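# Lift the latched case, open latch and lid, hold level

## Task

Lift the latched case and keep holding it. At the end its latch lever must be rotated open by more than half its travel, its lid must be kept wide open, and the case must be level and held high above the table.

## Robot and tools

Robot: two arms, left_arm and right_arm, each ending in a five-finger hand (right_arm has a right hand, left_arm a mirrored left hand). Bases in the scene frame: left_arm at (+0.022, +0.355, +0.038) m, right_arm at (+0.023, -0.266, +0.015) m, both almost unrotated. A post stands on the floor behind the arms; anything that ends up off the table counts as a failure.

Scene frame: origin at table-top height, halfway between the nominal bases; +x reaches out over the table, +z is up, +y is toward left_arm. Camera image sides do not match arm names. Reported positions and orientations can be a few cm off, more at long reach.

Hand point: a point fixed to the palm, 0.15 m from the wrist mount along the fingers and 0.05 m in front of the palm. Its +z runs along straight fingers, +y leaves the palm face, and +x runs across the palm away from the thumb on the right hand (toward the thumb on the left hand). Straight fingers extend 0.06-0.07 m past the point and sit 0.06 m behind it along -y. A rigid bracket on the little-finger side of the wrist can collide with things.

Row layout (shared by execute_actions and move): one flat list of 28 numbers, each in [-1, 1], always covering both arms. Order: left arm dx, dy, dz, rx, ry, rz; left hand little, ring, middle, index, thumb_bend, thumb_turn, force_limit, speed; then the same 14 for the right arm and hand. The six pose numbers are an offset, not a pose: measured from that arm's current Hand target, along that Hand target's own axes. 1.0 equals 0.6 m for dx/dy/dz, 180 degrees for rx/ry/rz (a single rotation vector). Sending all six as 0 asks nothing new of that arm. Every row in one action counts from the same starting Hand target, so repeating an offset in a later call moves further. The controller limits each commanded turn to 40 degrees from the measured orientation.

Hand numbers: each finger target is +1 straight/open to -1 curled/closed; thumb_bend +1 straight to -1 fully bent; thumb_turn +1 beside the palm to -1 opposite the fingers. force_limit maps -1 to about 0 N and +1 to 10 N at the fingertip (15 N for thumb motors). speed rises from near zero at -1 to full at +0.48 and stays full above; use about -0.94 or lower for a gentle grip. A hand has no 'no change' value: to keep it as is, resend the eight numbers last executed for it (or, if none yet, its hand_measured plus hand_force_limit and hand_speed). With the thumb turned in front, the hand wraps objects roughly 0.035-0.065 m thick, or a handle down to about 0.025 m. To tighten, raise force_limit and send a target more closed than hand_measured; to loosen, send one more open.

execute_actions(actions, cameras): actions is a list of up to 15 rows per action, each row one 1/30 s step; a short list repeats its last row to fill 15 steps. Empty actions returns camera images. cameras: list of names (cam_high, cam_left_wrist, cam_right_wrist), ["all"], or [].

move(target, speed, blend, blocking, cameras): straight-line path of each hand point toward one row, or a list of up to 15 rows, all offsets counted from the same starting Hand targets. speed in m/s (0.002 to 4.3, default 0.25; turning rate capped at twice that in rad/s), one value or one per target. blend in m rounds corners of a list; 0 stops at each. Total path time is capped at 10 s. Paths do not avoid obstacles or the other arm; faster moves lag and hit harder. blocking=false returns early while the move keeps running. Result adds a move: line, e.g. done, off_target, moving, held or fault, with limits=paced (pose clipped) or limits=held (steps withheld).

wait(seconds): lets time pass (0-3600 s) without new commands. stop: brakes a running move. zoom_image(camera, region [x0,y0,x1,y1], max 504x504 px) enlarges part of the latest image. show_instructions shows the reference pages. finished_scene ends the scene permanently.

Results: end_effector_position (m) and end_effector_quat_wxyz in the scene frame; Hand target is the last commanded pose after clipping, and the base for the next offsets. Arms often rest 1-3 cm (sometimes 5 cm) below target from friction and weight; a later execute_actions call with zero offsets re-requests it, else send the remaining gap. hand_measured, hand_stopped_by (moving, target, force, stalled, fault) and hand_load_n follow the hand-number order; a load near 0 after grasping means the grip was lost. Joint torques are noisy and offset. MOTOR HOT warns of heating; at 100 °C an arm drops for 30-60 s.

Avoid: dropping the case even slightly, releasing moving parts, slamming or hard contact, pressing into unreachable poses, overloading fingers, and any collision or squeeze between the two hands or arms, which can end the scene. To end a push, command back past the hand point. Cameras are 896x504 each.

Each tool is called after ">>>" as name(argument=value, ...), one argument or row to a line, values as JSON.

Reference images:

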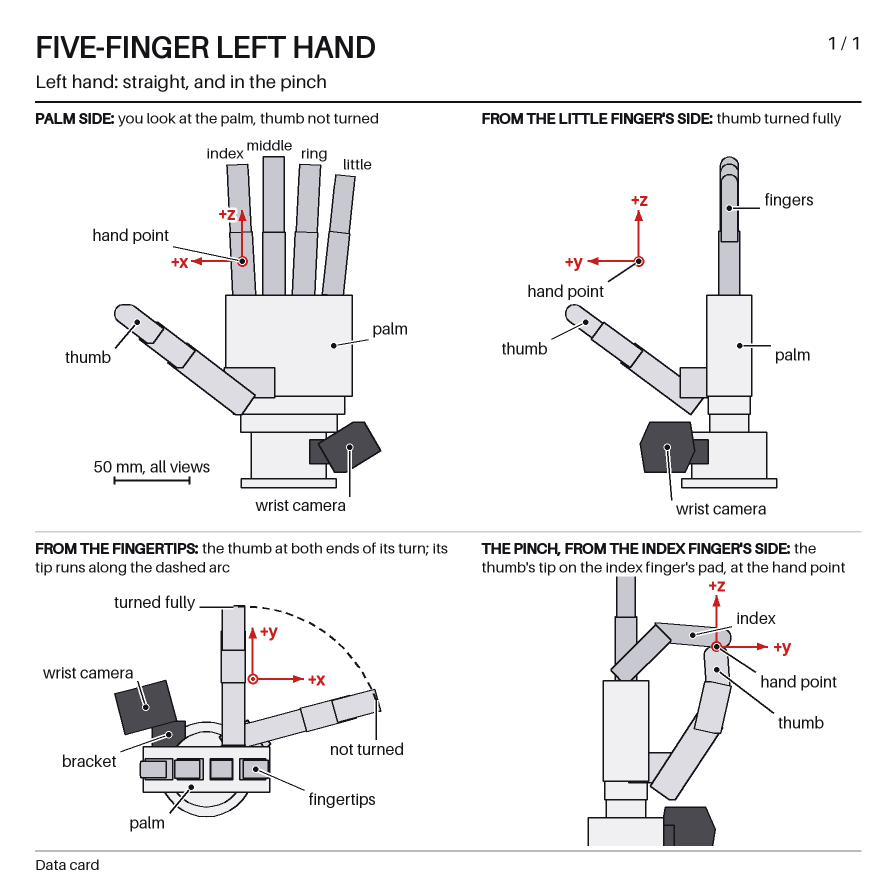

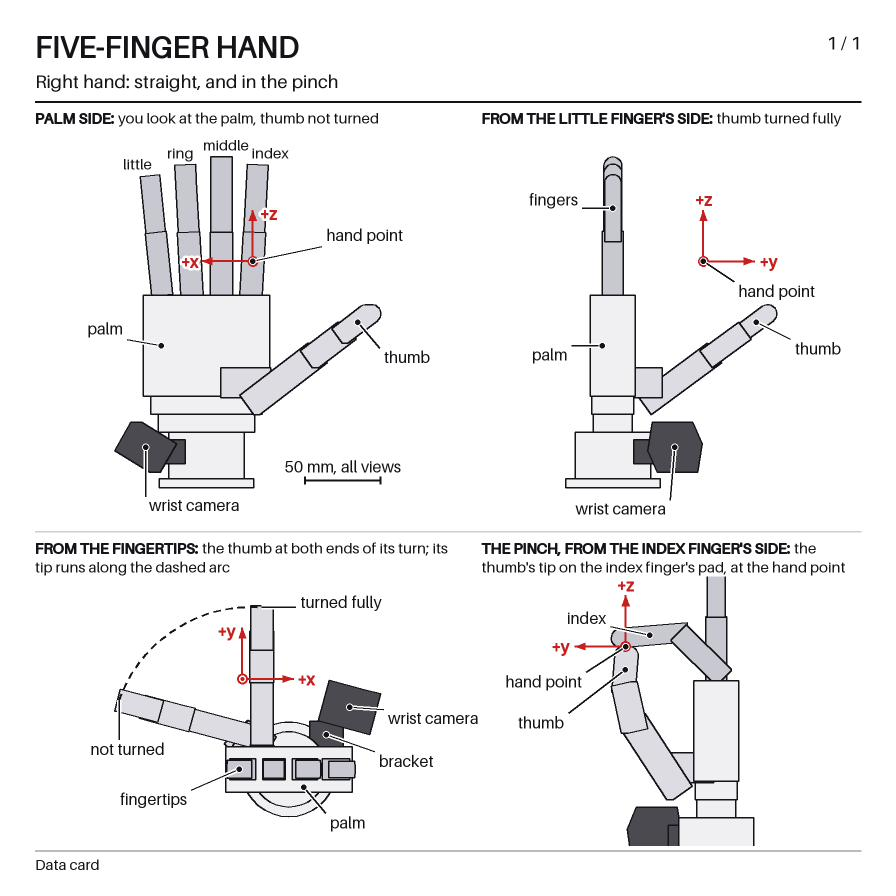

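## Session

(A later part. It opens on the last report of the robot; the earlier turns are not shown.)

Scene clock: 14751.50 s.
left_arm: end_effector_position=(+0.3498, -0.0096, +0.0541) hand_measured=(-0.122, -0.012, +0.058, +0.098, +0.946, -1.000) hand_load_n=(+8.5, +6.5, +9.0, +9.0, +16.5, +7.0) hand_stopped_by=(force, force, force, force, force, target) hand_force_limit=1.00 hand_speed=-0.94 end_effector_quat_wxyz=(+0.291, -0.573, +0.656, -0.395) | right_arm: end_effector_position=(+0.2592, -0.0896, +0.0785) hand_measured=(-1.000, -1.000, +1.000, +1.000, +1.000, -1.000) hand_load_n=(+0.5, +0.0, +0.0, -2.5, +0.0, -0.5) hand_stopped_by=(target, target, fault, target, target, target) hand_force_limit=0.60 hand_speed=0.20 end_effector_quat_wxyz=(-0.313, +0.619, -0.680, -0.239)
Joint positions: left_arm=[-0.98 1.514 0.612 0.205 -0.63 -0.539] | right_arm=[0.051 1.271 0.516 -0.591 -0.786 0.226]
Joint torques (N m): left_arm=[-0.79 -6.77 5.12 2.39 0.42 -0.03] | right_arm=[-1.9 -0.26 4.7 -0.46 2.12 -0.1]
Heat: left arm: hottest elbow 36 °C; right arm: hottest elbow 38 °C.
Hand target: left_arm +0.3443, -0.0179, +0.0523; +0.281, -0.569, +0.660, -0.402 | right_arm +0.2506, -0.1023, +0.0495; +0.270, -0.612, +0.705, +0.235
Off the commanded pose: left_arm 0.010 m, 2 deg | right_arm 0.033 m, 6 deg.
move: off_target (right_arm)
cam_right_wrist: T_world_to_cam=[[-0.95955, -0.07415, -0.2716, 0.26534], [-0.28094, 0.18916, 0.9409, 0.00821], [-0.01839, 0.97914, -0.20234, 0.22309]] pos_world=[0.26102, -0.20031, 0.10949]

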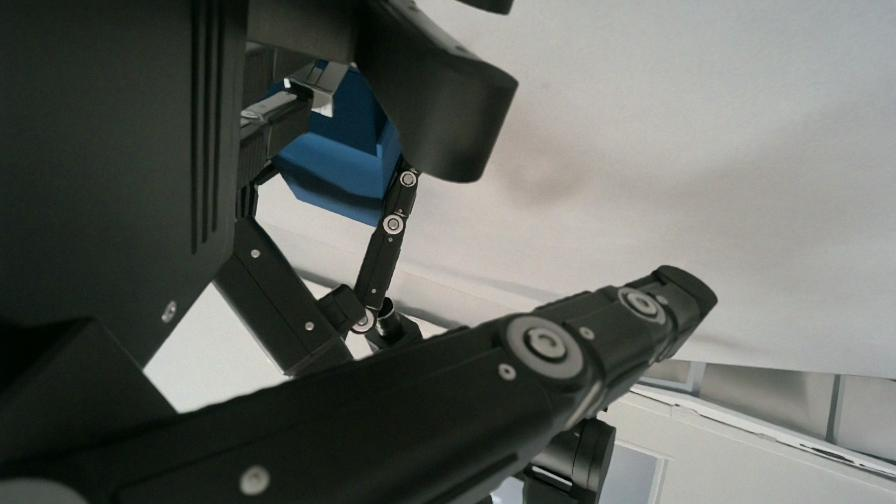

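>>> move(
  target=[
    [0,0,0,0,0,0,-0.9,-0.9,-0.8,-0.8,0.3,-1,1.0,-0.94,0.0245,-0.0047,-0.0221,0,0,0,-1,-1,1,1,1,-1,0.6,0.2],
  ],
  speed=0.03,
  cameras=["cam_left_wrist","cam_right_wrist"],
)

>>> zoom_image(
  camera="cam_right_wrist",
  region=[250, 40, 410, 180],
)

Scene clock: 14761.73 s.
left_arm: end_effector_position=(+0.3501, -0.0094, +0.0541) hand_measured=(-0.122, -0.012, +0.058, +0.098, +0.946, -1.000) hand_load_n=(+8.0, +6.5, +9.0, +9.0, +17.0, +7.5) hand_stopped_by=(force, force, force, force, force, target) hand_force_limit=1.00 hand_speed=-0.94 end_effector_quat_wxyz=(+0.292, -0.573, +0.656, -0.395) | right_arm: end_effector_position=(+0.2566, -0.1141, +0.0650) hand_measured=(-1.000, -1.000, +1.000, +1.000, +1.000, -1.000) hand_load_n=(+0.0, +0.0, +0.0, -0.5, +0.0, +0.0) hand_stopped_by=(target, target, fault, target, target, target) hand_force_limit=0.60 hand_speed=0.20 end_effector_quat_wxyz=(+0.299, -0.616, +0.691, +0.233)
Joint positions: left_arm=[-0.979 1.514 0.612 0.205 -0.63 -0.539] | right_arm=[-0.03 1.306 0.515 -0.645 -0.769 0.128]
Joint torques (N m): left_arm=[-1.14 -6.83 5.03 2.52 0.42 -0.03] | right_arm=[-1.38 -1.2 5.56 -0.68 1.06 -0.1]
Heat: left arm: hottest elbow 36 °C; right arm: hottest elbow 38 °C.
Hand target: left_arm +0.3443, -0.0178, +0.0523; +0.281, -0.569, +0.660, -0.402 | right_arm +0.2507, -0.1223, +0.0495; +0.270, -0.612, +0.705, +0.235
Off the commanded pose: left_arm 0.010 m, 2 deg | right_arm 0.019 m, 4 deg.
move: off_target (right_arm)
cam_left_wrist: T_world_to_cam=[[0.47159, -0.22407, 0.85287, -0.22152], [-0.68668, -0.7001, 0.19576, 0.22009], [0.55324, -0.67797, -0.48403, -0.06113]] pos_world=[0.28942, 0.063, 0.11625]
cam_right_wrist: T_world_to_cam=[[-0.96584, -0.0675, -0.25018, 0.25834], [-0.25899, 0.22049, 0.94037, 0.0228], [-0.00831, 0.97305, -0.23044, 0.24285]] pos_world=[0.25744, -0.2239, 0.09916]

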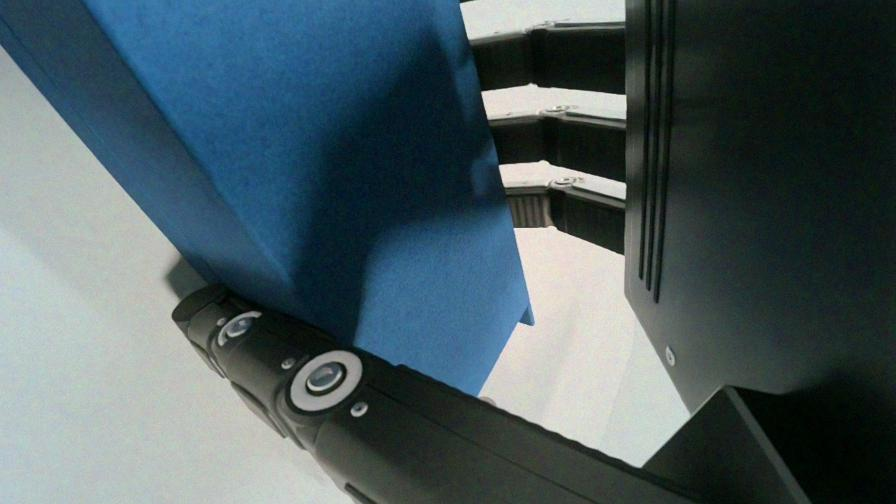

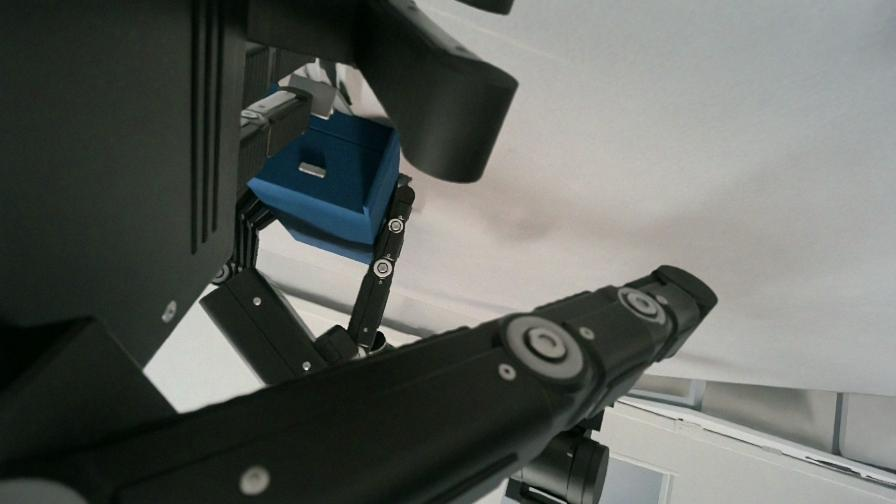

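Scaled by 3.150 from the camera's image (finer frame: 1280x720).

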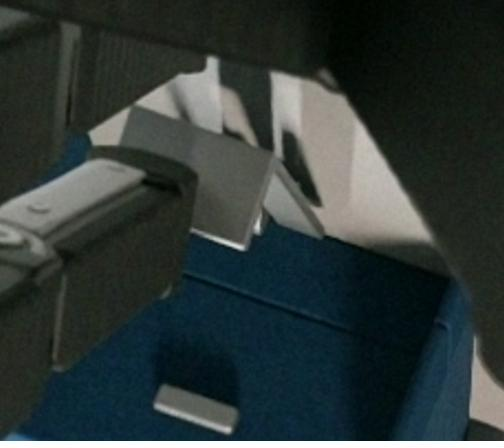

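>>> move(
  target=[
    [0,0,0,0,0,0,-0.9,-0.9,-0.8,-0.8,0.3,-1,1.0,-0.94,0.0,0,-0.06,0,0,0,-1,-1,1,1,1,-1,0.6,0.2],
  ],
  speed=0.05,
  cameras=["cam_left_wrist","cam_right_wrist"],
)

>>> zoom_image(
  camera="cam_right_wrist",
  region=[250, 40, 410, 180],
)

Scene clock: 14771.10 s.
left_arm: end_effector_position=(+0.3486, -0.0111, +0.0539) hand_measured=(-0.122, -0.012, +0.058, +0.098, +0.946, -1.000) hand_load_n=(+7.5, +6.0, +8.5, +8.5, +17.5, +7.5) hand_stopped_by=(force, force, force, force, force, target) hand_force_limit=1.00 hand_speed=-0.94 end_effector_quat_wxyz=(+0.288, -0.572, +0.658, -0.396) | right_arm: end_effector_position=(+0.2398, -0.1400, +0.0729) hand_measured=(-1.000, -1.000, +1.000, +1.000, +1.000, -1.000) hand_load_n=(+0.0, +0.0, +0.0, +0.0, +0.0, -0.5) hand_stopped_by=(target, target, fault, target, target, target) hand_force_limit=0.60 hand_speed=0.20 end_effector_quat_wxyz=(+0.269, -0.608, +0.705, +0.246)
Joint positions: left_arm=[-0.981 1.514 0.612 0.206 -0.623 -0.539] | right_arm=[-0.122 1.29 0.536 -0.832 -0.746 0.007]
Joint torques (N m): left_arm=[-0.91 -7.24 5.05 2.48 0.11 -0.04] | right_arm=[-1.49 -3.9 7.54 -0.77 -0.01 -0.07]
Heat: left arm: hottest elbow 36 °C; right arm: hottest elbow 37 °C.
Hand target: left_arm +0.3443, -0.0179, +0.0522; +0.281, -0.569, +0.660, -0.402 | right_arm +0.2473, -0.1461, +0.0763; +0.270, -0.612, +0.705, +0.235
Off the commanded pose: left_arm 0.008 m, 1 deg | right_arm 0.010 m, 1 deg.
move: done
cam_left_wrist: T_world_to_cam=[[0.4726, -0.22521, 0.85201, -0.22134], [-0.69123, -0.69445, 0.19985, 0.21927], [0.54667, -0.68339, -0.48387, -0.05932]] pos_world=[0.2886, 0.06189, 0.11605]
cam_right_wrist: T_world_to_cam=[[-0.98125, -0.06616, -0.18102, 0.24115], [-0.19179, 0.24268, 0.95096, 0.00301], [-0.01899, 0.96785, -0.25082, 0.27309]] pos_world=[0.24239, -0.24909, 0.10928]

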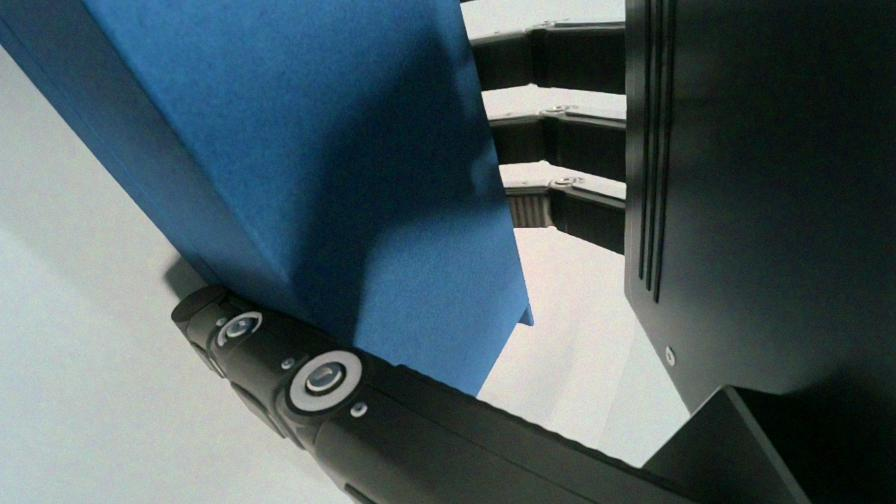

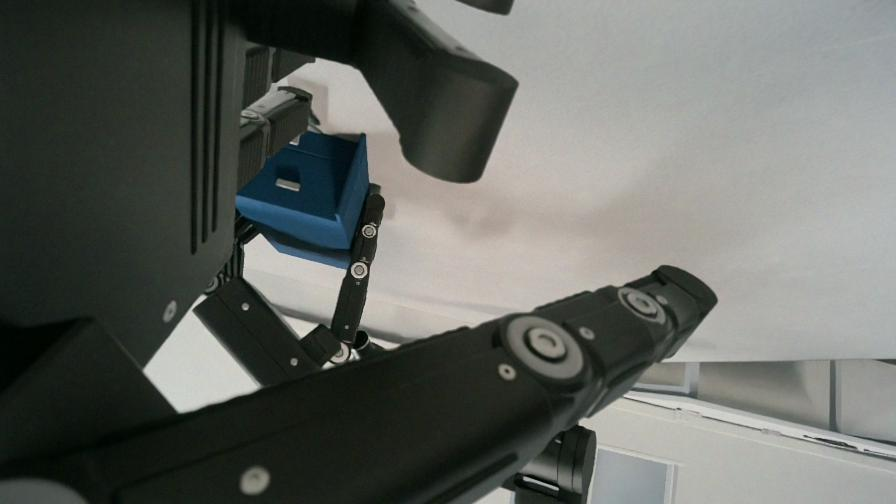

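Scaled by 3.150 from the camera's image (finer frame: 1280x720).

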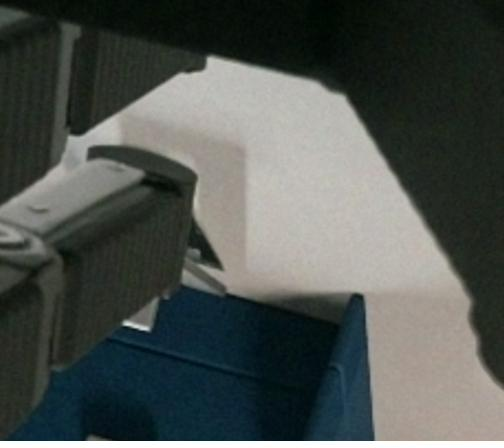

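>>> move(
  target=[
    [0,0,0,0,0,0,-0.9,-0.9,-0.8,-0.8,0.3,-1,1.0,-0.94,0.0,0,-0.05,0,0,0,-1,-1,1,1,1,-1,0.6,0.2],
    [0,0,0,0,0,0,-0.9,-0.9,-0.8,-0.8,0.3,-1,1.0,-0.94,-0.0285,-0.2565,-0.1417,0.0182,-0.0083,-0.1284,-1,-1,1,1,1,-1,0.6,0.2],
  ],
  speed=0.1,
  cameras=["cam_high","cam_right_wrist"],
)

>>> zoom_image(
  camera="cam_right_wrist",
  region=[420, 120, 600, 280],
)

Scene clock: 14786.37 s.
left_arm: end_effector_position=(+0.3486, -0.0111, +0.0539) hand_measured=(-0.122, -0.012, +0.058, +0.098, +0.946, -1.000) hand_load_n=(+7.5, +5.5, +8.5, +8.5, +17.5, +7.0) hand_stopped_by=(force, force, force, force, force, target) hand_force_limit=1.00 hand_speed=-0.94 end_effector_quat_wxyz=(+0.288, -0.572, +0.658, -0.396) | right_arm: end_effector_position=(+0.3821, -0.2044, +0.1444) hand_measured=(-1.000, -1.000, +1.000, +1.000, +1.000, -1.000) hand_load_n=(+0.0, +0.0, +0.0, +0.0, +0.0, +0.0) hand_stopped_by=(target, target, fault, target, target, target) hand_force_limit=0.60 hand_speed=0.20 end_effector_quat_wxyz=(-0.333, +0.728, -0.574, -0.173)
Joint positions: left_arm=[-0.981 1.514 0.612 0.206 -0.623 -0.539] | right_arm=[-0.197 1.516 1.049 -1.124 -0.768 -0.453]
Joint torques (N m): left_arm=[-0.91 -6.65 5.04 2.41 0.11 0] | right_arm=[-1.44 -7.3 9.98 -0.66 -0.69 -0.11]
Heat: left arm: hottest elbow 36 °C; right arm: hottest elbow 38 °C.
Hand target: left_arm +0.3443, -0.0179, +0.0522; +0.281, -0.569, +0.660, -0.402 | right_arm +0.3937, -0.2114, +0.1508; -0.338, +0.730, -0.571, -0.164
Off the commanded pose: left_arm 0.008 m, 1 deg | right_arm 0.015 m, 1 deg.
move: off_target (right_arm)
cam_right_wrist: T_world_to_cam=[[-0.83052, -0.31269, -0.46093, 0.32195], [-0.5267, 0.17173, 0.83252, 0.10851], [-0.18117, 0.9342, -0.30732, 0.41929]] pos_world=[0.4005, -0.30966, 0.18692]

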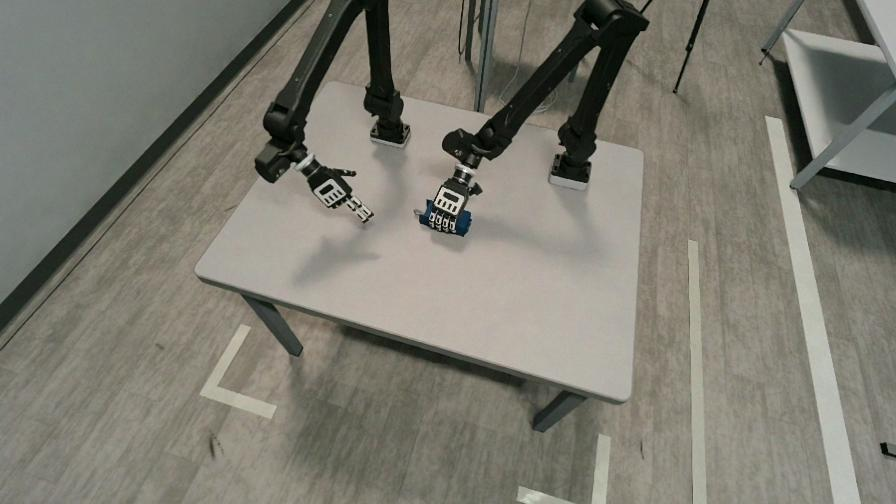

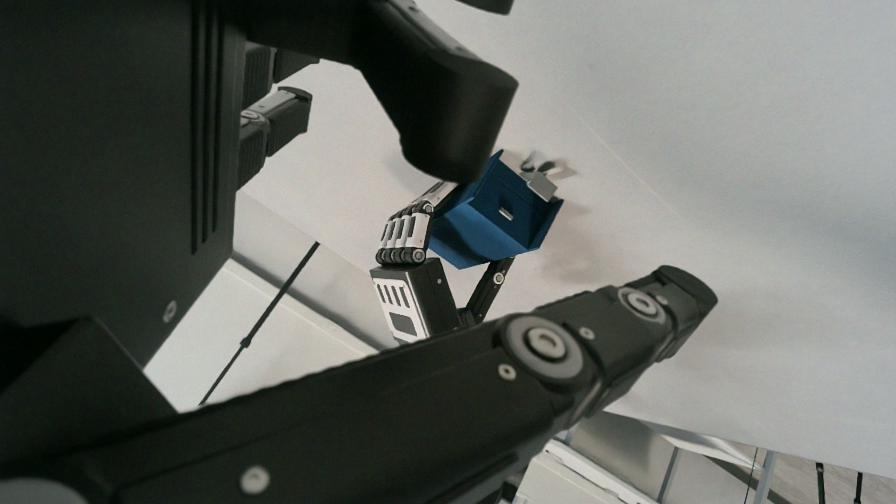

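Scaled by 2.800 from the camera's image (finer frame: 1280x720).

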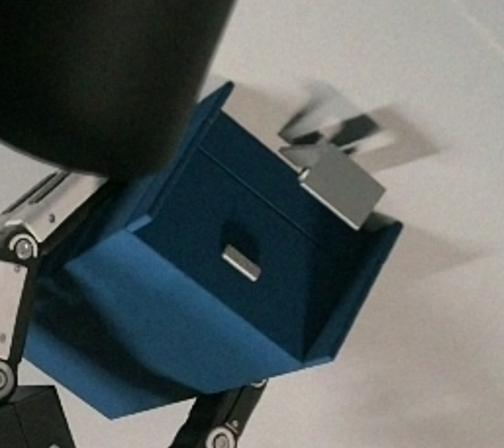

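>>> move(
  target=[
    [0.0043,-0.0425,-0.026,0,0,0,-0.9,-0.9,-0.8,-0.8,0.3,-1,1.0,-0.94,0,0,0,0,0,0,-1,-1,1,1,1,-1,0.6,0.2],
  ],
  speed=0.02,
  cameras=["cam_left_wrist","cam_right_wrist"],
)

>>> zoom_image(
  camera="cam_right_wrist",
  region=[420, 120, 600, 280],
)

Scene clock: 14837.00 s.
left_arm: end_effector_position=(+0.3393, -0.0030, +0.0609) hand_measured=(-0.122, -0.012, +0.058, +0.098, +0.946, -1.000) hand_load_n=(+7.5, +6.0, +8.5, +8.5, +17.5, +7.5) hand_stopped_by=(force, force, force, force, force, target) hand_force_limit=1.00 hand_speed=-0.94 end_effector_quat_wxyz=(+0.286, -0.570, +0.670, -0.380) | right_arm: end_effector_position=(+0.3821, -0.2044, +0.1444) hand_measured=(-1.000, -1.000, +1.000, +1.000, +1.000, -1.000) hand_load_n=(+0.0, +0.0, +0.0, -0.5, +0.0, +0.0) hand_stopped_by=(target, target, fault, target, target, target) hand_force_limit=0.60 hand_speed=0.20 end_effector_quat_wxyz=(-0.333, +0.728, -0.574, -0.173)
Joint positions: left_arm=[-0.984 1.462 0.612 0.115 -0.614 -0.539] | right_arm=[-0.197 1.516 1.049 -1.124 -0.768 -0.454]
Joint torques (N m): left_arm=[-1.03 -9.05 7.24 1.73 -0.27 -0.01] | right_arm=[-1.38 -7.41 9.99 -0.68 -0.7 -0.1]
Heat: left arm: hottest elbow 36 °C; right arm: hottest elbow 41 °C.
Hand target: left_arm +0.3443, -0.0179, +0.0823; +0.281, -0.569, +0.660, -0.402 | right_arm +0.3937, -0.2114, +0.1508; -0.338, +0.730, -0.571, -0.164
Off the commanded pose: left_arm 0.026 m, 3 deg | right_arm 0.015 m, 1 deg.
move: off_target (left_arm)
cam_left_wrist: T_world_to_cam=[[0.49297, -0.25482, 0.8319, -0.22682], [-0.69251, -0.69374, 0.19787, 0.21776], [0.5267, -0.67364, -0.51845, -0.0364]] pos_world=[0.28179, 0.06875, 0.12673]
cam_right_wrist: T_world_to_cam=[[-0.83035, -0.31296, -0.46106, 0.32178], [-0.5269, 0.17165, 0.83241, 0.10867], [-0.18138, 0.93413, -0.30743, 0.41934]] pos_world=[0.4005, -0.30966, 0.18682]

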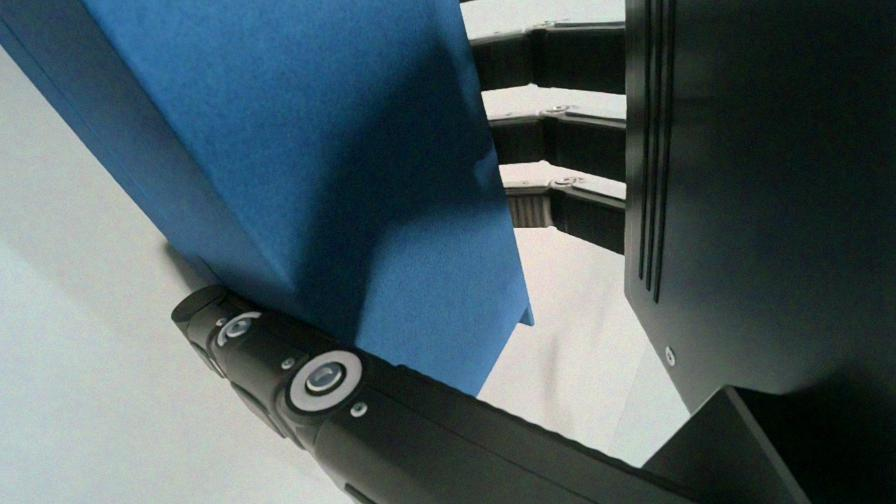

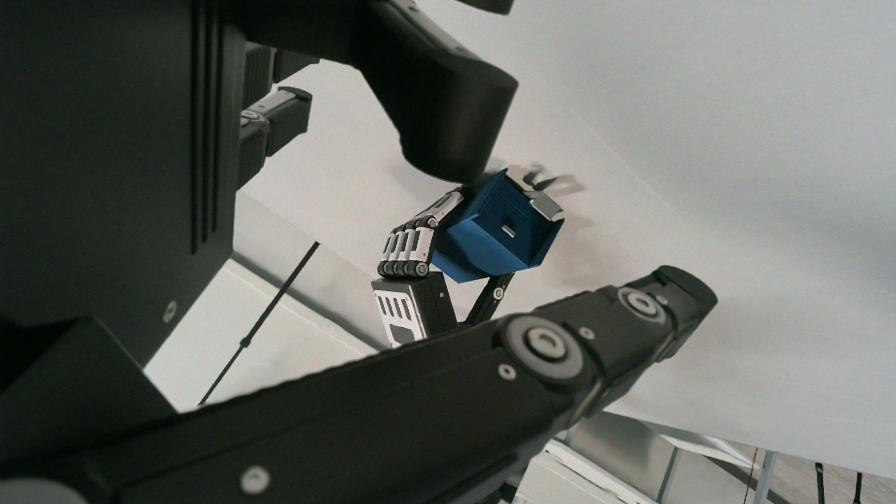

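Scaled by 2.800 from the camera's image (finer frame: 1280x720).

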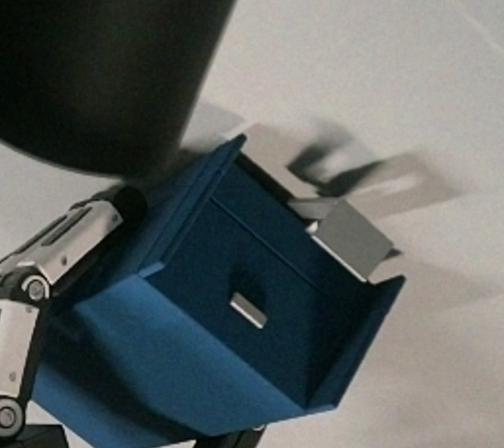

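>>> move(
  target=[
    [0.0043,-0.0425,-0.026,0,0,0,-0.9,-0.9,-0.8,-0.8,0.3,-1,1.0,-0.94,0,0,0,0,0,0,-1,-1,1,1,1,-1,0.6,0.2],
  ],
  speed=0.03,
  cameras=["cam_left_wrist","cam_right_wrist"],
)

>>> zoom_image(
  camera="cam_right_wrist",
  region=[420, 120, 600, 280],
)

Scene clock: 14842.03 s.
left_arm: end_effector_position=(+0.3336, +0.0055, +0.0812) hand_measured=(-0.122, -0.012, +0.058, +0.098, +0.946, -1.000) hand_load_n=(+8.0, +6.0, +8.5, +8.5, +17.5, +7.5) hand_stopped_by=(force, force, force, force, force, target) hand_force_limit=1.00 hand_speed=-0.94 end_effector_quat_wxyz=(+0.287, -0.569, +0.675, -0.371) | right_arm: end_effector_position=(+0.3821, -0.2044, +0.1444) hand_measured=(-1.000, -1.000, +1.000, +1.000, +1.000, -1.000) hand_load_n=(+0.0, +0.0, +0.0, +0.0, +0.0, +0.0) hand_stopped_by=(target, target, fault, target, target, target) hand_force_limit=0.60 hand_speed=0.20 end_effector_quat_wxyz=(-0.333, +0.728, -0.574, -0.173)
Joint positions: left_arm=[-0.984 1.385 0.622 0.007 -0.614 -0.539] | right_arm=[-0.197 1.516 1.049 -1.124 -0.768 -0.454]
Joint torques (N m): left_arm=[-0.5 -8.18 9.54 1.68 -0.3 -0.04] | right_arm=[-1.32 -7.41 9.98 -0.66 -0.69 -0.11]
Heat: left arm: hottest elbow 37 °C; right arm: hottest elbow 41 °C.
Hand target: left_arm +0.3442, -0.0177, +0.1121; +0.281, -0.569, +0.660, -0.401 | right_arm +0.3937, -0.2114, +0.1508; -0.338, +0.730, -0.571, -0.164
Off the commanded pose: left_arm 0.040 m, 4 deg | right_arm 0.015 m, 1 deg.
move: off_target (left_arm)
cam_left_wrist: T_world_to_cam=[[0.50271, -0.26932, 0.82143, -0.24103], [-0.69044, -0.69688, 0.19406, 0.2152], [0.52017, -0.6647, -0.53627, -0.01356]] pos_world=[0.2768, 0.07604, 0.14896]
cam_right_wrist: T_world_to_cam=[[-0.83035, -0.31296, -0.46106, 0.32178], [-0.5269, 0.17165, 0.83241, 0.10867], [-0.18138, 0.93413, -0.30743, 0.41934]] pos_world=[0.4005, -0.30966, 0.18682]

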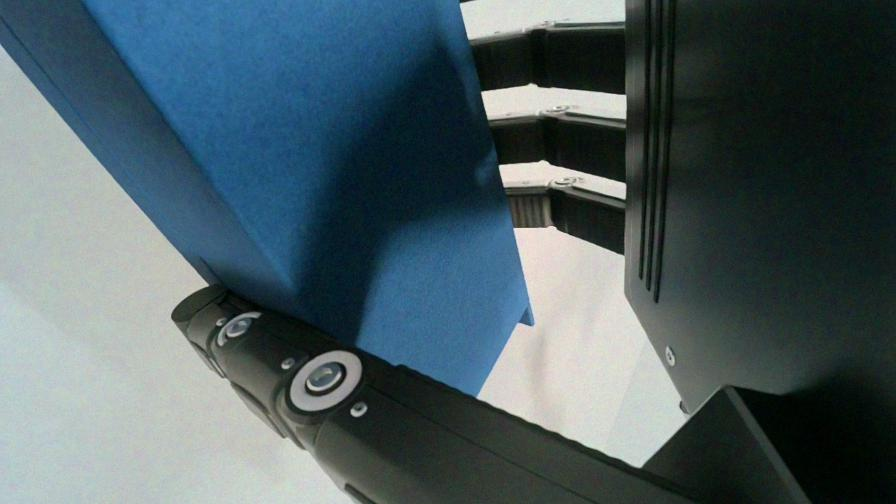

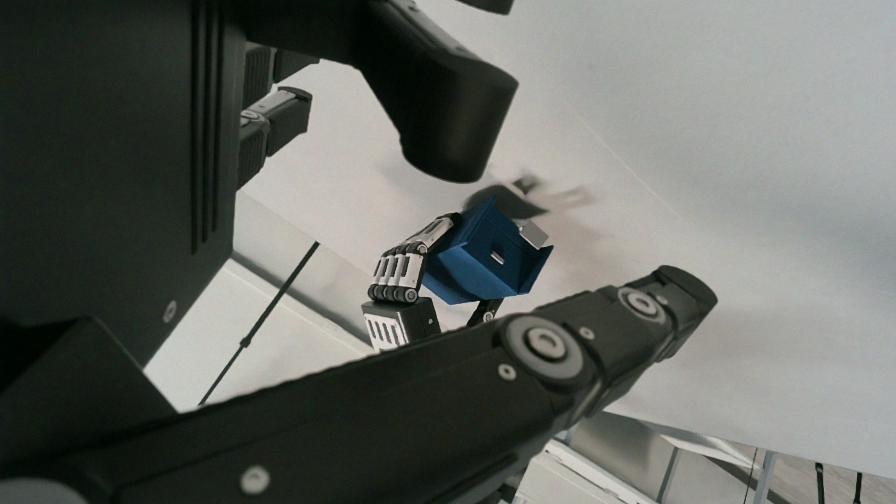

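Scaled by 2.800 from the camera's image (finer frame: 1280x720).

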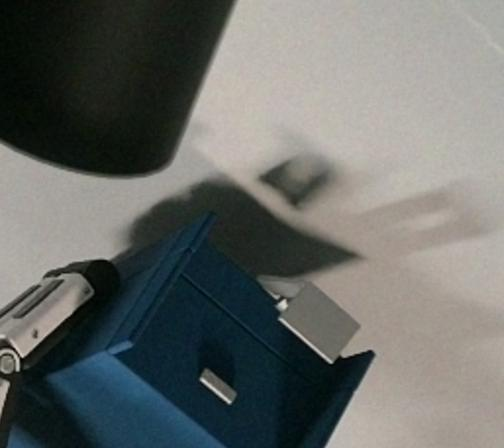

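>>> move(
  target=[
    [0.0258,-0.255,-0.1557,0,0,0,-0.9,-0.9,-0.8,-0.8,0.3,-1,1.0,-0.94,0.0878,0.0543,-0.2133,0,0,0,-1,-1,1,1,1,-1,0.6,0.2],
  ],
  speed=0.06,
  cameras=["cam_high","cam_left_wrist","cam_right_wrist"],
)

Scene clock: 14938.00 s.
left_arm: end_effector_position=(+0.3383, -0.0017, +0.2503) hand_measured=(-0.122, -0.012, +0.058, +0.098, +0.946, -1.000) hand_load_n=(+7.5, +6.0, +8.5, +8.5, +17.5, +7.5) hand_stopped_by=(force, force, force, force, force, target) hand_force_limit=1.00 hand_speed=-0.94 end_effector_quat_wxyz=(+0.287, -0.569, +0.678, -0.366) | right_arm: end_effector_position=(+0.3516, -0.3314, +0.1934) hand_measured=(-1.000, -1.000, +1.000, +1.000, +1.000, -1.000) hand_load_n=(+0.0, +0.0, +0.0, +0.0, +0.0, +0.0) hand_stopped_by=(target, target, fault, target, target, target) hand_force_limit=0.60 hand_speed=0.20 end_effector_quat_wxyz=(-0.336, +0.726, -0.574, -0.173)
Joint positions: left_arm=[-0.984 1.158 0.94 -0.547 -0.613 -0.539] | right_arm=[-0.512 1.564 1.231 -1.546 -0.723 -0.875]
Joint velocities: left_arm=[within noise] | right_arm=[-0.015 -0.015 -0.046 0.012 0.007 -0.007]
Joint torques (N m): left_arm=[-0.62 -7.41 12.51 1.77 -0.3 0] | right_arm=[-1.03 -8.12 10.1 -1.17 -0.46 -0.1]
Heat: left arm: hottest elbow 41 °C; right arm: hottest elbow 42 °C.
Hand target: left_arm +0.3445, -0.0177, +0.2922; +0.281, -0.569, +0.660, -0.402 | right_arm +0.3595, -0.3404, +0.1996; -0.338, +0.730, -0.571, -0.164
Off the commanded pose: left_arm 0.045 m, 5 deg | right_arm 0.014 m, 1 deg.
move: off_target (left_arm, right_arm)
cam_left_wrist: T_world_to_cam=[[0.50717, -0.27584, 0.81651, -0.38458], [-0.68956, -0.69819, 0.19245, 0.18079], [0.51699, -0.66064, -0.54431, 0.07295]] pos_world=[0.282, 0.06834, 0.31893]
cam_right_wrist: T_world_to_cam=[[-0.83018, -0.30722, -0.4652, 0.28204], [-0.52849, 0.16805, 0.83214, 0.07295], [-0.17747, 0.93668, -0.30187, 0.54602]] pos_world=[0.3696, -0.43707, 0.23532]

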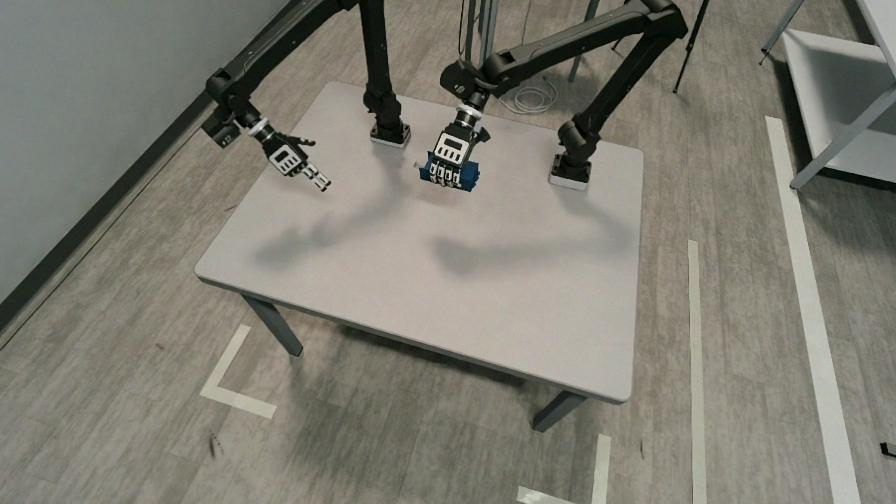

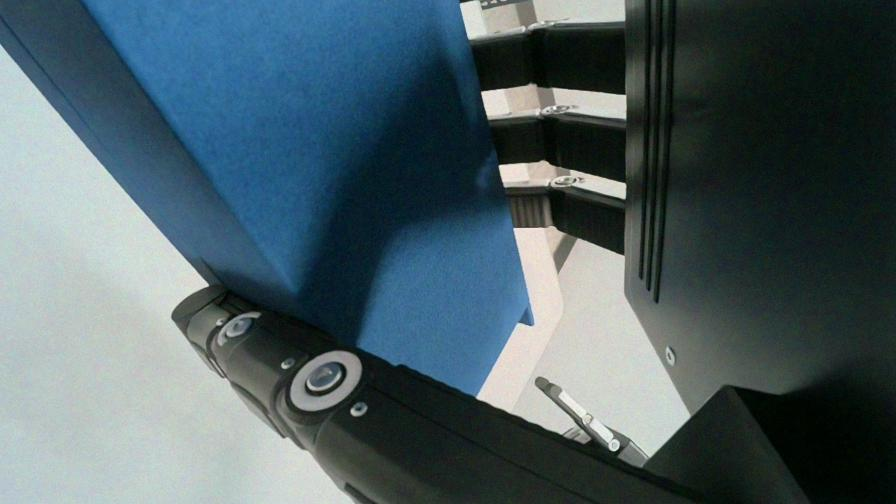

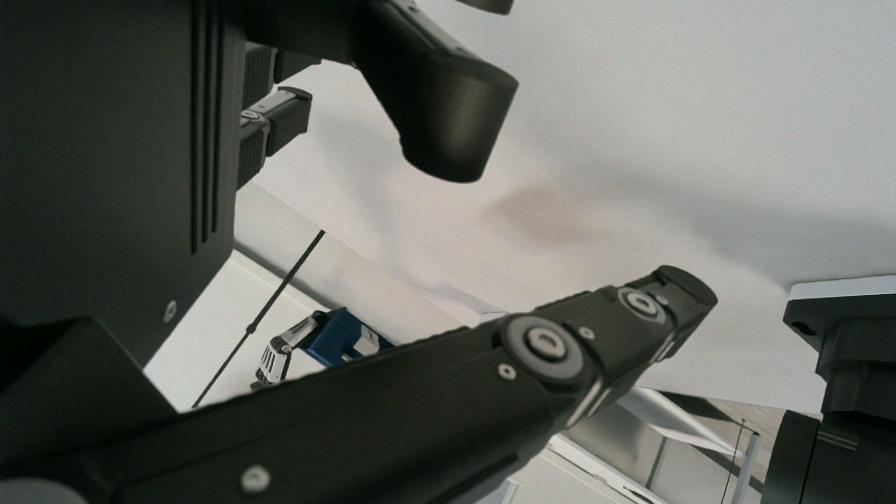

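>>> move(
  target=[
    [0.009,-0.018,0.0055,-0.0253,0.2503,0.1528,-0.9,-0.9,-0.8,-0.8,0.3,-1,1.0,-0.94,0,0,0,0,0,0,-1,-1,1,1,1,-1,0.6,0.2],
  ],
  speed=0.1,
  cameras=["cam_high","cam_left_wrist"],
)

Scene clock: 14956.37 s.
left_arm: end_effector_position=(+0.3348, -0.0148, +0.2682) hand_measured=(-0.122, -0.012, +0.058, +0.098, +0.946, -1.000) hand_load_n=(+8.0, +6.5, +8.5, +8.5, +17.0, +7.5) hand_stopped_by=(force, force, force, force, force, target) hand_force_limit=1.00 hand_speed=-0.94 end_effector_quat_wxyz=(+0.055, -0.227, +0.854, -0.465) | right_arm: end_effector_position=(+0.3516, -0.3315, +0.1934) hand_measured=(-1.000, -1.000, +1.000, +1.000, +1.000, -1.000) hand_load_n=(+0.0, +0.0, +0.0, +0.0, +0.0, +0.0) hand_stopped_by=(target, target, fault, target, target, target) hand_force_limit=0.60 hand_speed=0.20 end_effector_quat_wxyz=(-0.336, +0.726, -0.574, -0.173)
Joint positions: left_arm=[-0.664 1.205 1 -0.463 0.434 0.179] | right_arm=[-0.512 1.564 1.231 -1.546 -0.723 -0.875]
Joint torques (N m): left_arm=[0.62 -6.53 12.96 1.85 0.56 0.12] | right_arm=[-1.14 -8.23 10.14 -1.22 -0.46 -0.1]
Heat: left arm: hottest elbow 43 °C; right arm: hottest elbow 42 °C.
Hand target: left_arm +0.3518, -0.0240, +0.3001; +0.072, -0.215, +0.845, -0.485 | right_arm +0.3596, -0.3404, +0.1996; -0.338, +0.730, -0.571, -0.164
Off the commanded pose: left_arm 0.037 m, 4 deg | right_arm 0.014 m, 1 deg.
move: off_target (left_arm)
cam_left_wrist: T_world_to_cam=[[0.15048, -0.53769, 0.82961, -0.28905], [-0.95431, 0.14012, 0.26392, 0.2477], [-0.25815, -0.83142, -0.49204, 0.31886]] pos_world=[0.3622, 0.07498, 0.33132]

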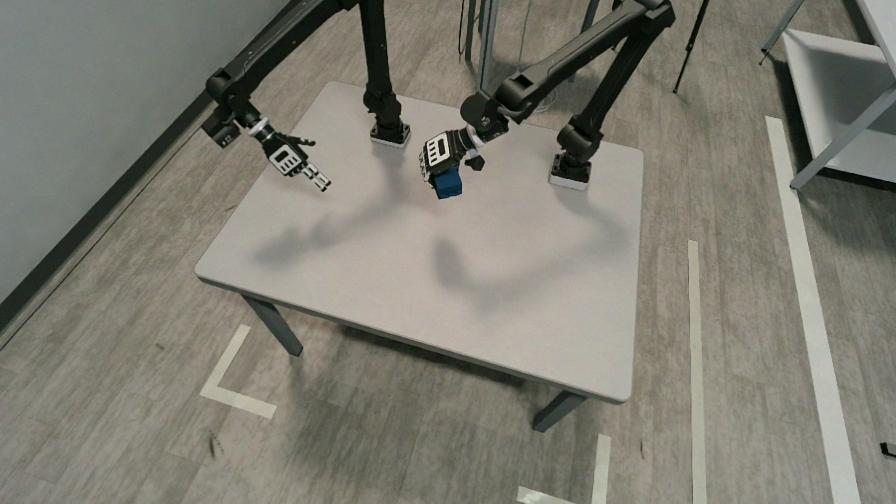

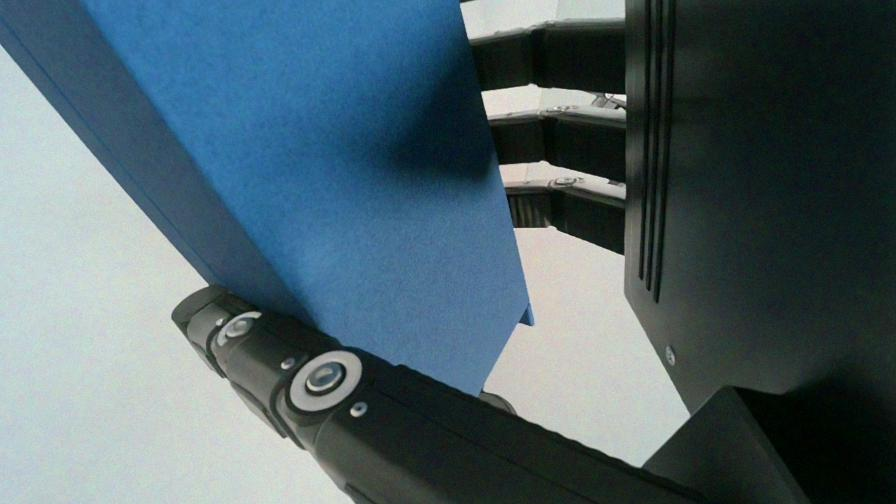

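>>> move(
  target=[
    [-0.018,-0.0557,-0.0083,-0.0253,0.2503,0.1528,-0.9,-0.9,-0.8,-0.8,0.3,-1,1.0,-0.94,0,0,0,0,0,0,-1,-1,1,1,1,-1,0.6,0.2],
  ],
  speed=0.1,
  cameras=["cam_high","cam_left_wrist"],
)

Scene clock: 14968.83 s.
left_arm: end_effector_position=(+0.3588, -0.0236, +0.3113) hand_measured=(-0.122, -0.012, +0.058, +0.098, +0.946, -1.000) hand_load_n=(+8.0, +6.0, +8.5, +8.5, +17.5, +7.5) hand_stopped_by=(force, force, force, force, force, target) hand_force_limit=1.00 hand_speed=-0.94 end_effector_quat_wxyz=(-0.171, +0.172, +0.856, -0.456) | right_arm: end_effector_position=(+0.3516, -0.3315, +0.1934) hand_measured=(-1.000, -1.000, +1.000, +1.000, +1.000, -1.000) hand_load_n=(+0.0, +0.0, +0.0, +0.0, -0.5, +0.0) hand_stopped_by=(target, target, fault, target, target, target) hand_force_limit=0.60 hand_speed=0.20 end_effector_quat_wxyz=(-0.336, +0.726, -0.574, -0.173)
Joint positions: left_arm=[-0.572 1.712 1.71 -1.548 1.018 1.386] | right_arm=[-0.512 1.564 1.231 -1.546 -0.723 -0.875]
Joint torques (N m): left_arm=[0.38 -12.45 11.54 0.29 1.26 0.11] | right_arm=[-1.03 -8.18 10.15 -1.21 -0.46 -0.1]
Heat: left arm: hottest elbow 47 °C; right arm: hottest elbow 42 °C.
Hand target: left_arm +0.3696, -0.0300, +0.3302; -0.152, +0.184, +0.852, -0.467 | right_arm +0.3596, -0.3404, +0.1996; -0.338, +0.730, -0.571, -0.164
Off the commanded pose: left_arm 0.023 m, 3 deg | right_arm 0.014 m, 1 deg.
move: off_target (left_arm)
cam_left_wrist: T_world_to_cam=[[-0.30745, -0.4199, 0.85391, -0.17358], [-0.45525, 0.85292, 0.2555, 0.10083], [-0.8356, -0.31019, -0.45339, 0.54634]] pos_world=[0.44905, 0.01058, 0.37016]

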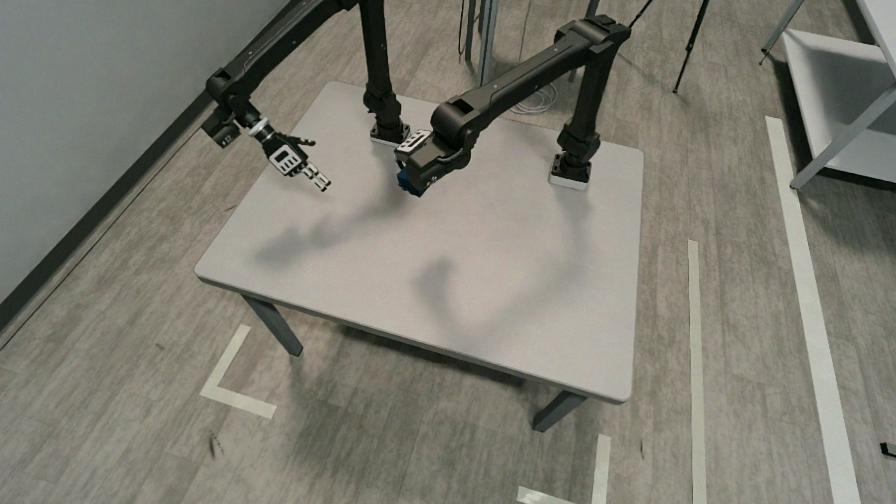

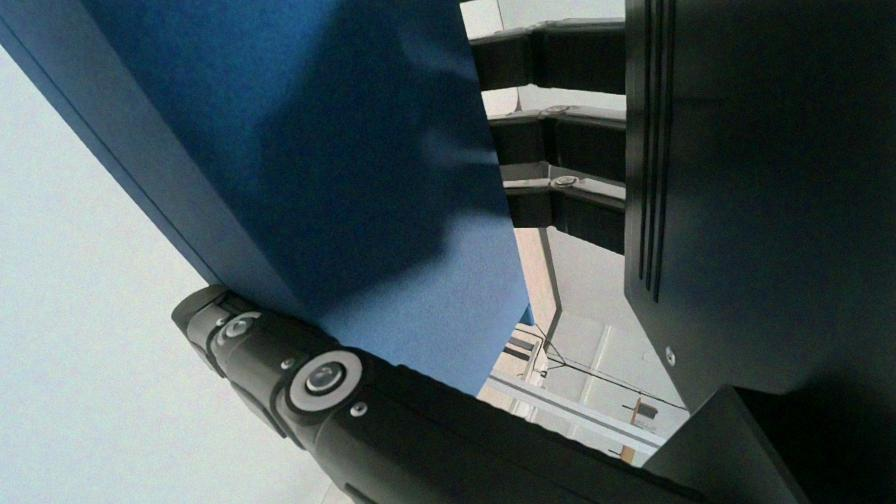

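>>> move(
  target=[
    [-0.0472,-0.1353,-0.075,-0.0135,-0.1747,0.2835,-0.9,-0.9,-0.8,-0.8,0.3,-1,1.0,-0.94,0,0,0,0,0,0,-1,-1,1,1,1,-1,0.6,0.2],
  ],
  speed=0.1,
  cameras=["cam_high","cam_left_wrist"],
)

Scene clock: 14991.77 s.
left_arm: end_effector_position=(+0.4040, -0.0480, +0.4008) hand_measured=(-0.122, -0.012, +0.058, +0.098, +0.946, -1.000) hand_load_n=(+7.5, +6.0, +8.5, +8.5, +17.5, +8.0) hand_stopped_by=(force, force, force, force, force, target) hand_force_limit=1.00 hand_speed=-0.94 end_effector_quat_wxyz=(+0.271, +0.387, +0.727, -0.499) | right_arm: end_effector_position=(+0.3516, -0.3315, +0.1934) hand_measured=(-1.000, -1.000, +1.000, +1.000, +1.000, -1.000) hand_load_n=(+0.0, +0.0, +0.0, +0.0, +0.0, +0.0) hand_stopped_by=(target, target, fault, target, target, target) hand_force_limit=0.60 hand_speed=0.20 end_effector_quat_wxyz=(-0.336, +0.726, -0.574, -0.173)
Joint positions: left_arm=[-0.612 1.285 1.322 -0.621 0.868 1.453] | right_arm=[-0.512 1.564 1.231 -1.546 -0.723 -0.875]
Joint torques (N m): left_arm=[-0.56 -10.11 8.21 2.8 0.53 0.28] | right_arm=[-1.14 -8.12 10.17 -1.24 -0.46 -0.1]
Heat: left arm: hottest elbow 45 °C; right arm: hottest elbow 41 °C.
Hand target: left_arm +0.4001, -0.0499, +0.4200; +0.294, +0.403, +0.708, -0.500 | right_arm +0.3596, -0.3404, +0.1996; -0.338, +0.730, -0.571, -0.164
Off the commanded pose: left_arm 0.020 m, 4 deg | right_arm 0.014 m, 1 deg.
move: off_target (left_arm)
cam_left_wrist: T_world_to_cam=[[-0.92616, -0.13361, 0.35267, 0.21821], [-0.31604, 0.78524, -0.53246, 0.37565], [-0.20579, -0.6046, -0.76949, 0.47523]] pos_world=[0.41861, 0.0215, 0.48875]

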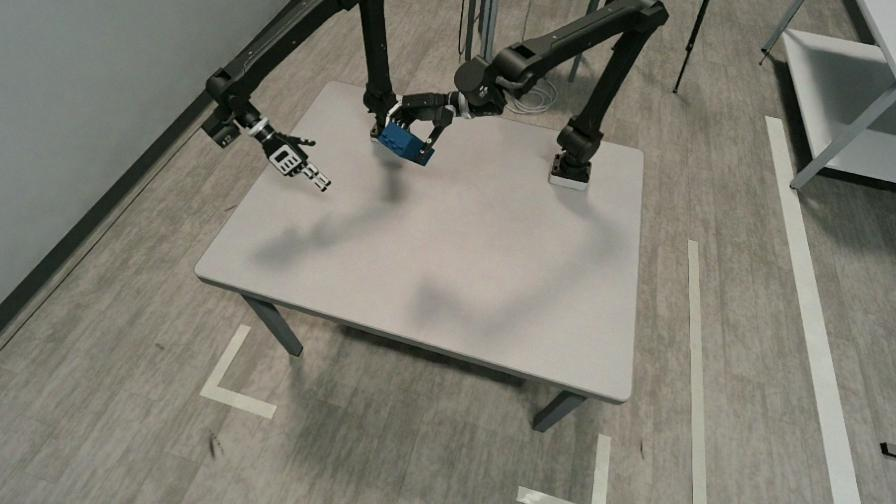

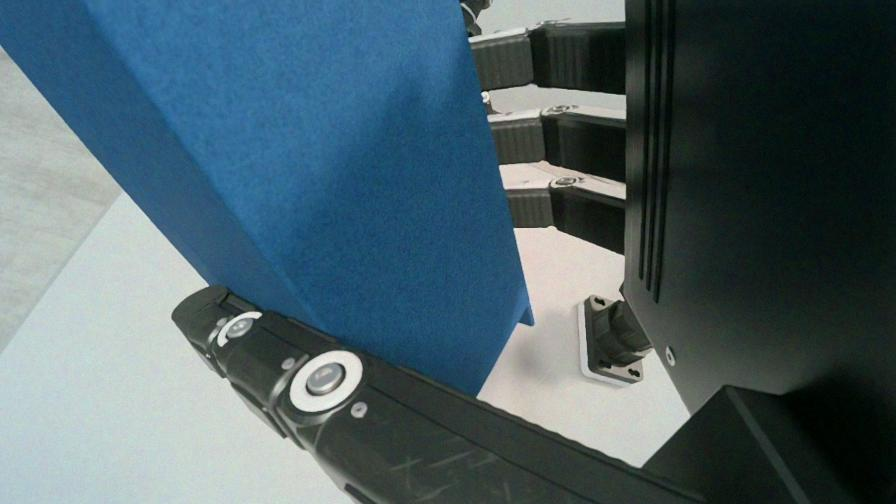

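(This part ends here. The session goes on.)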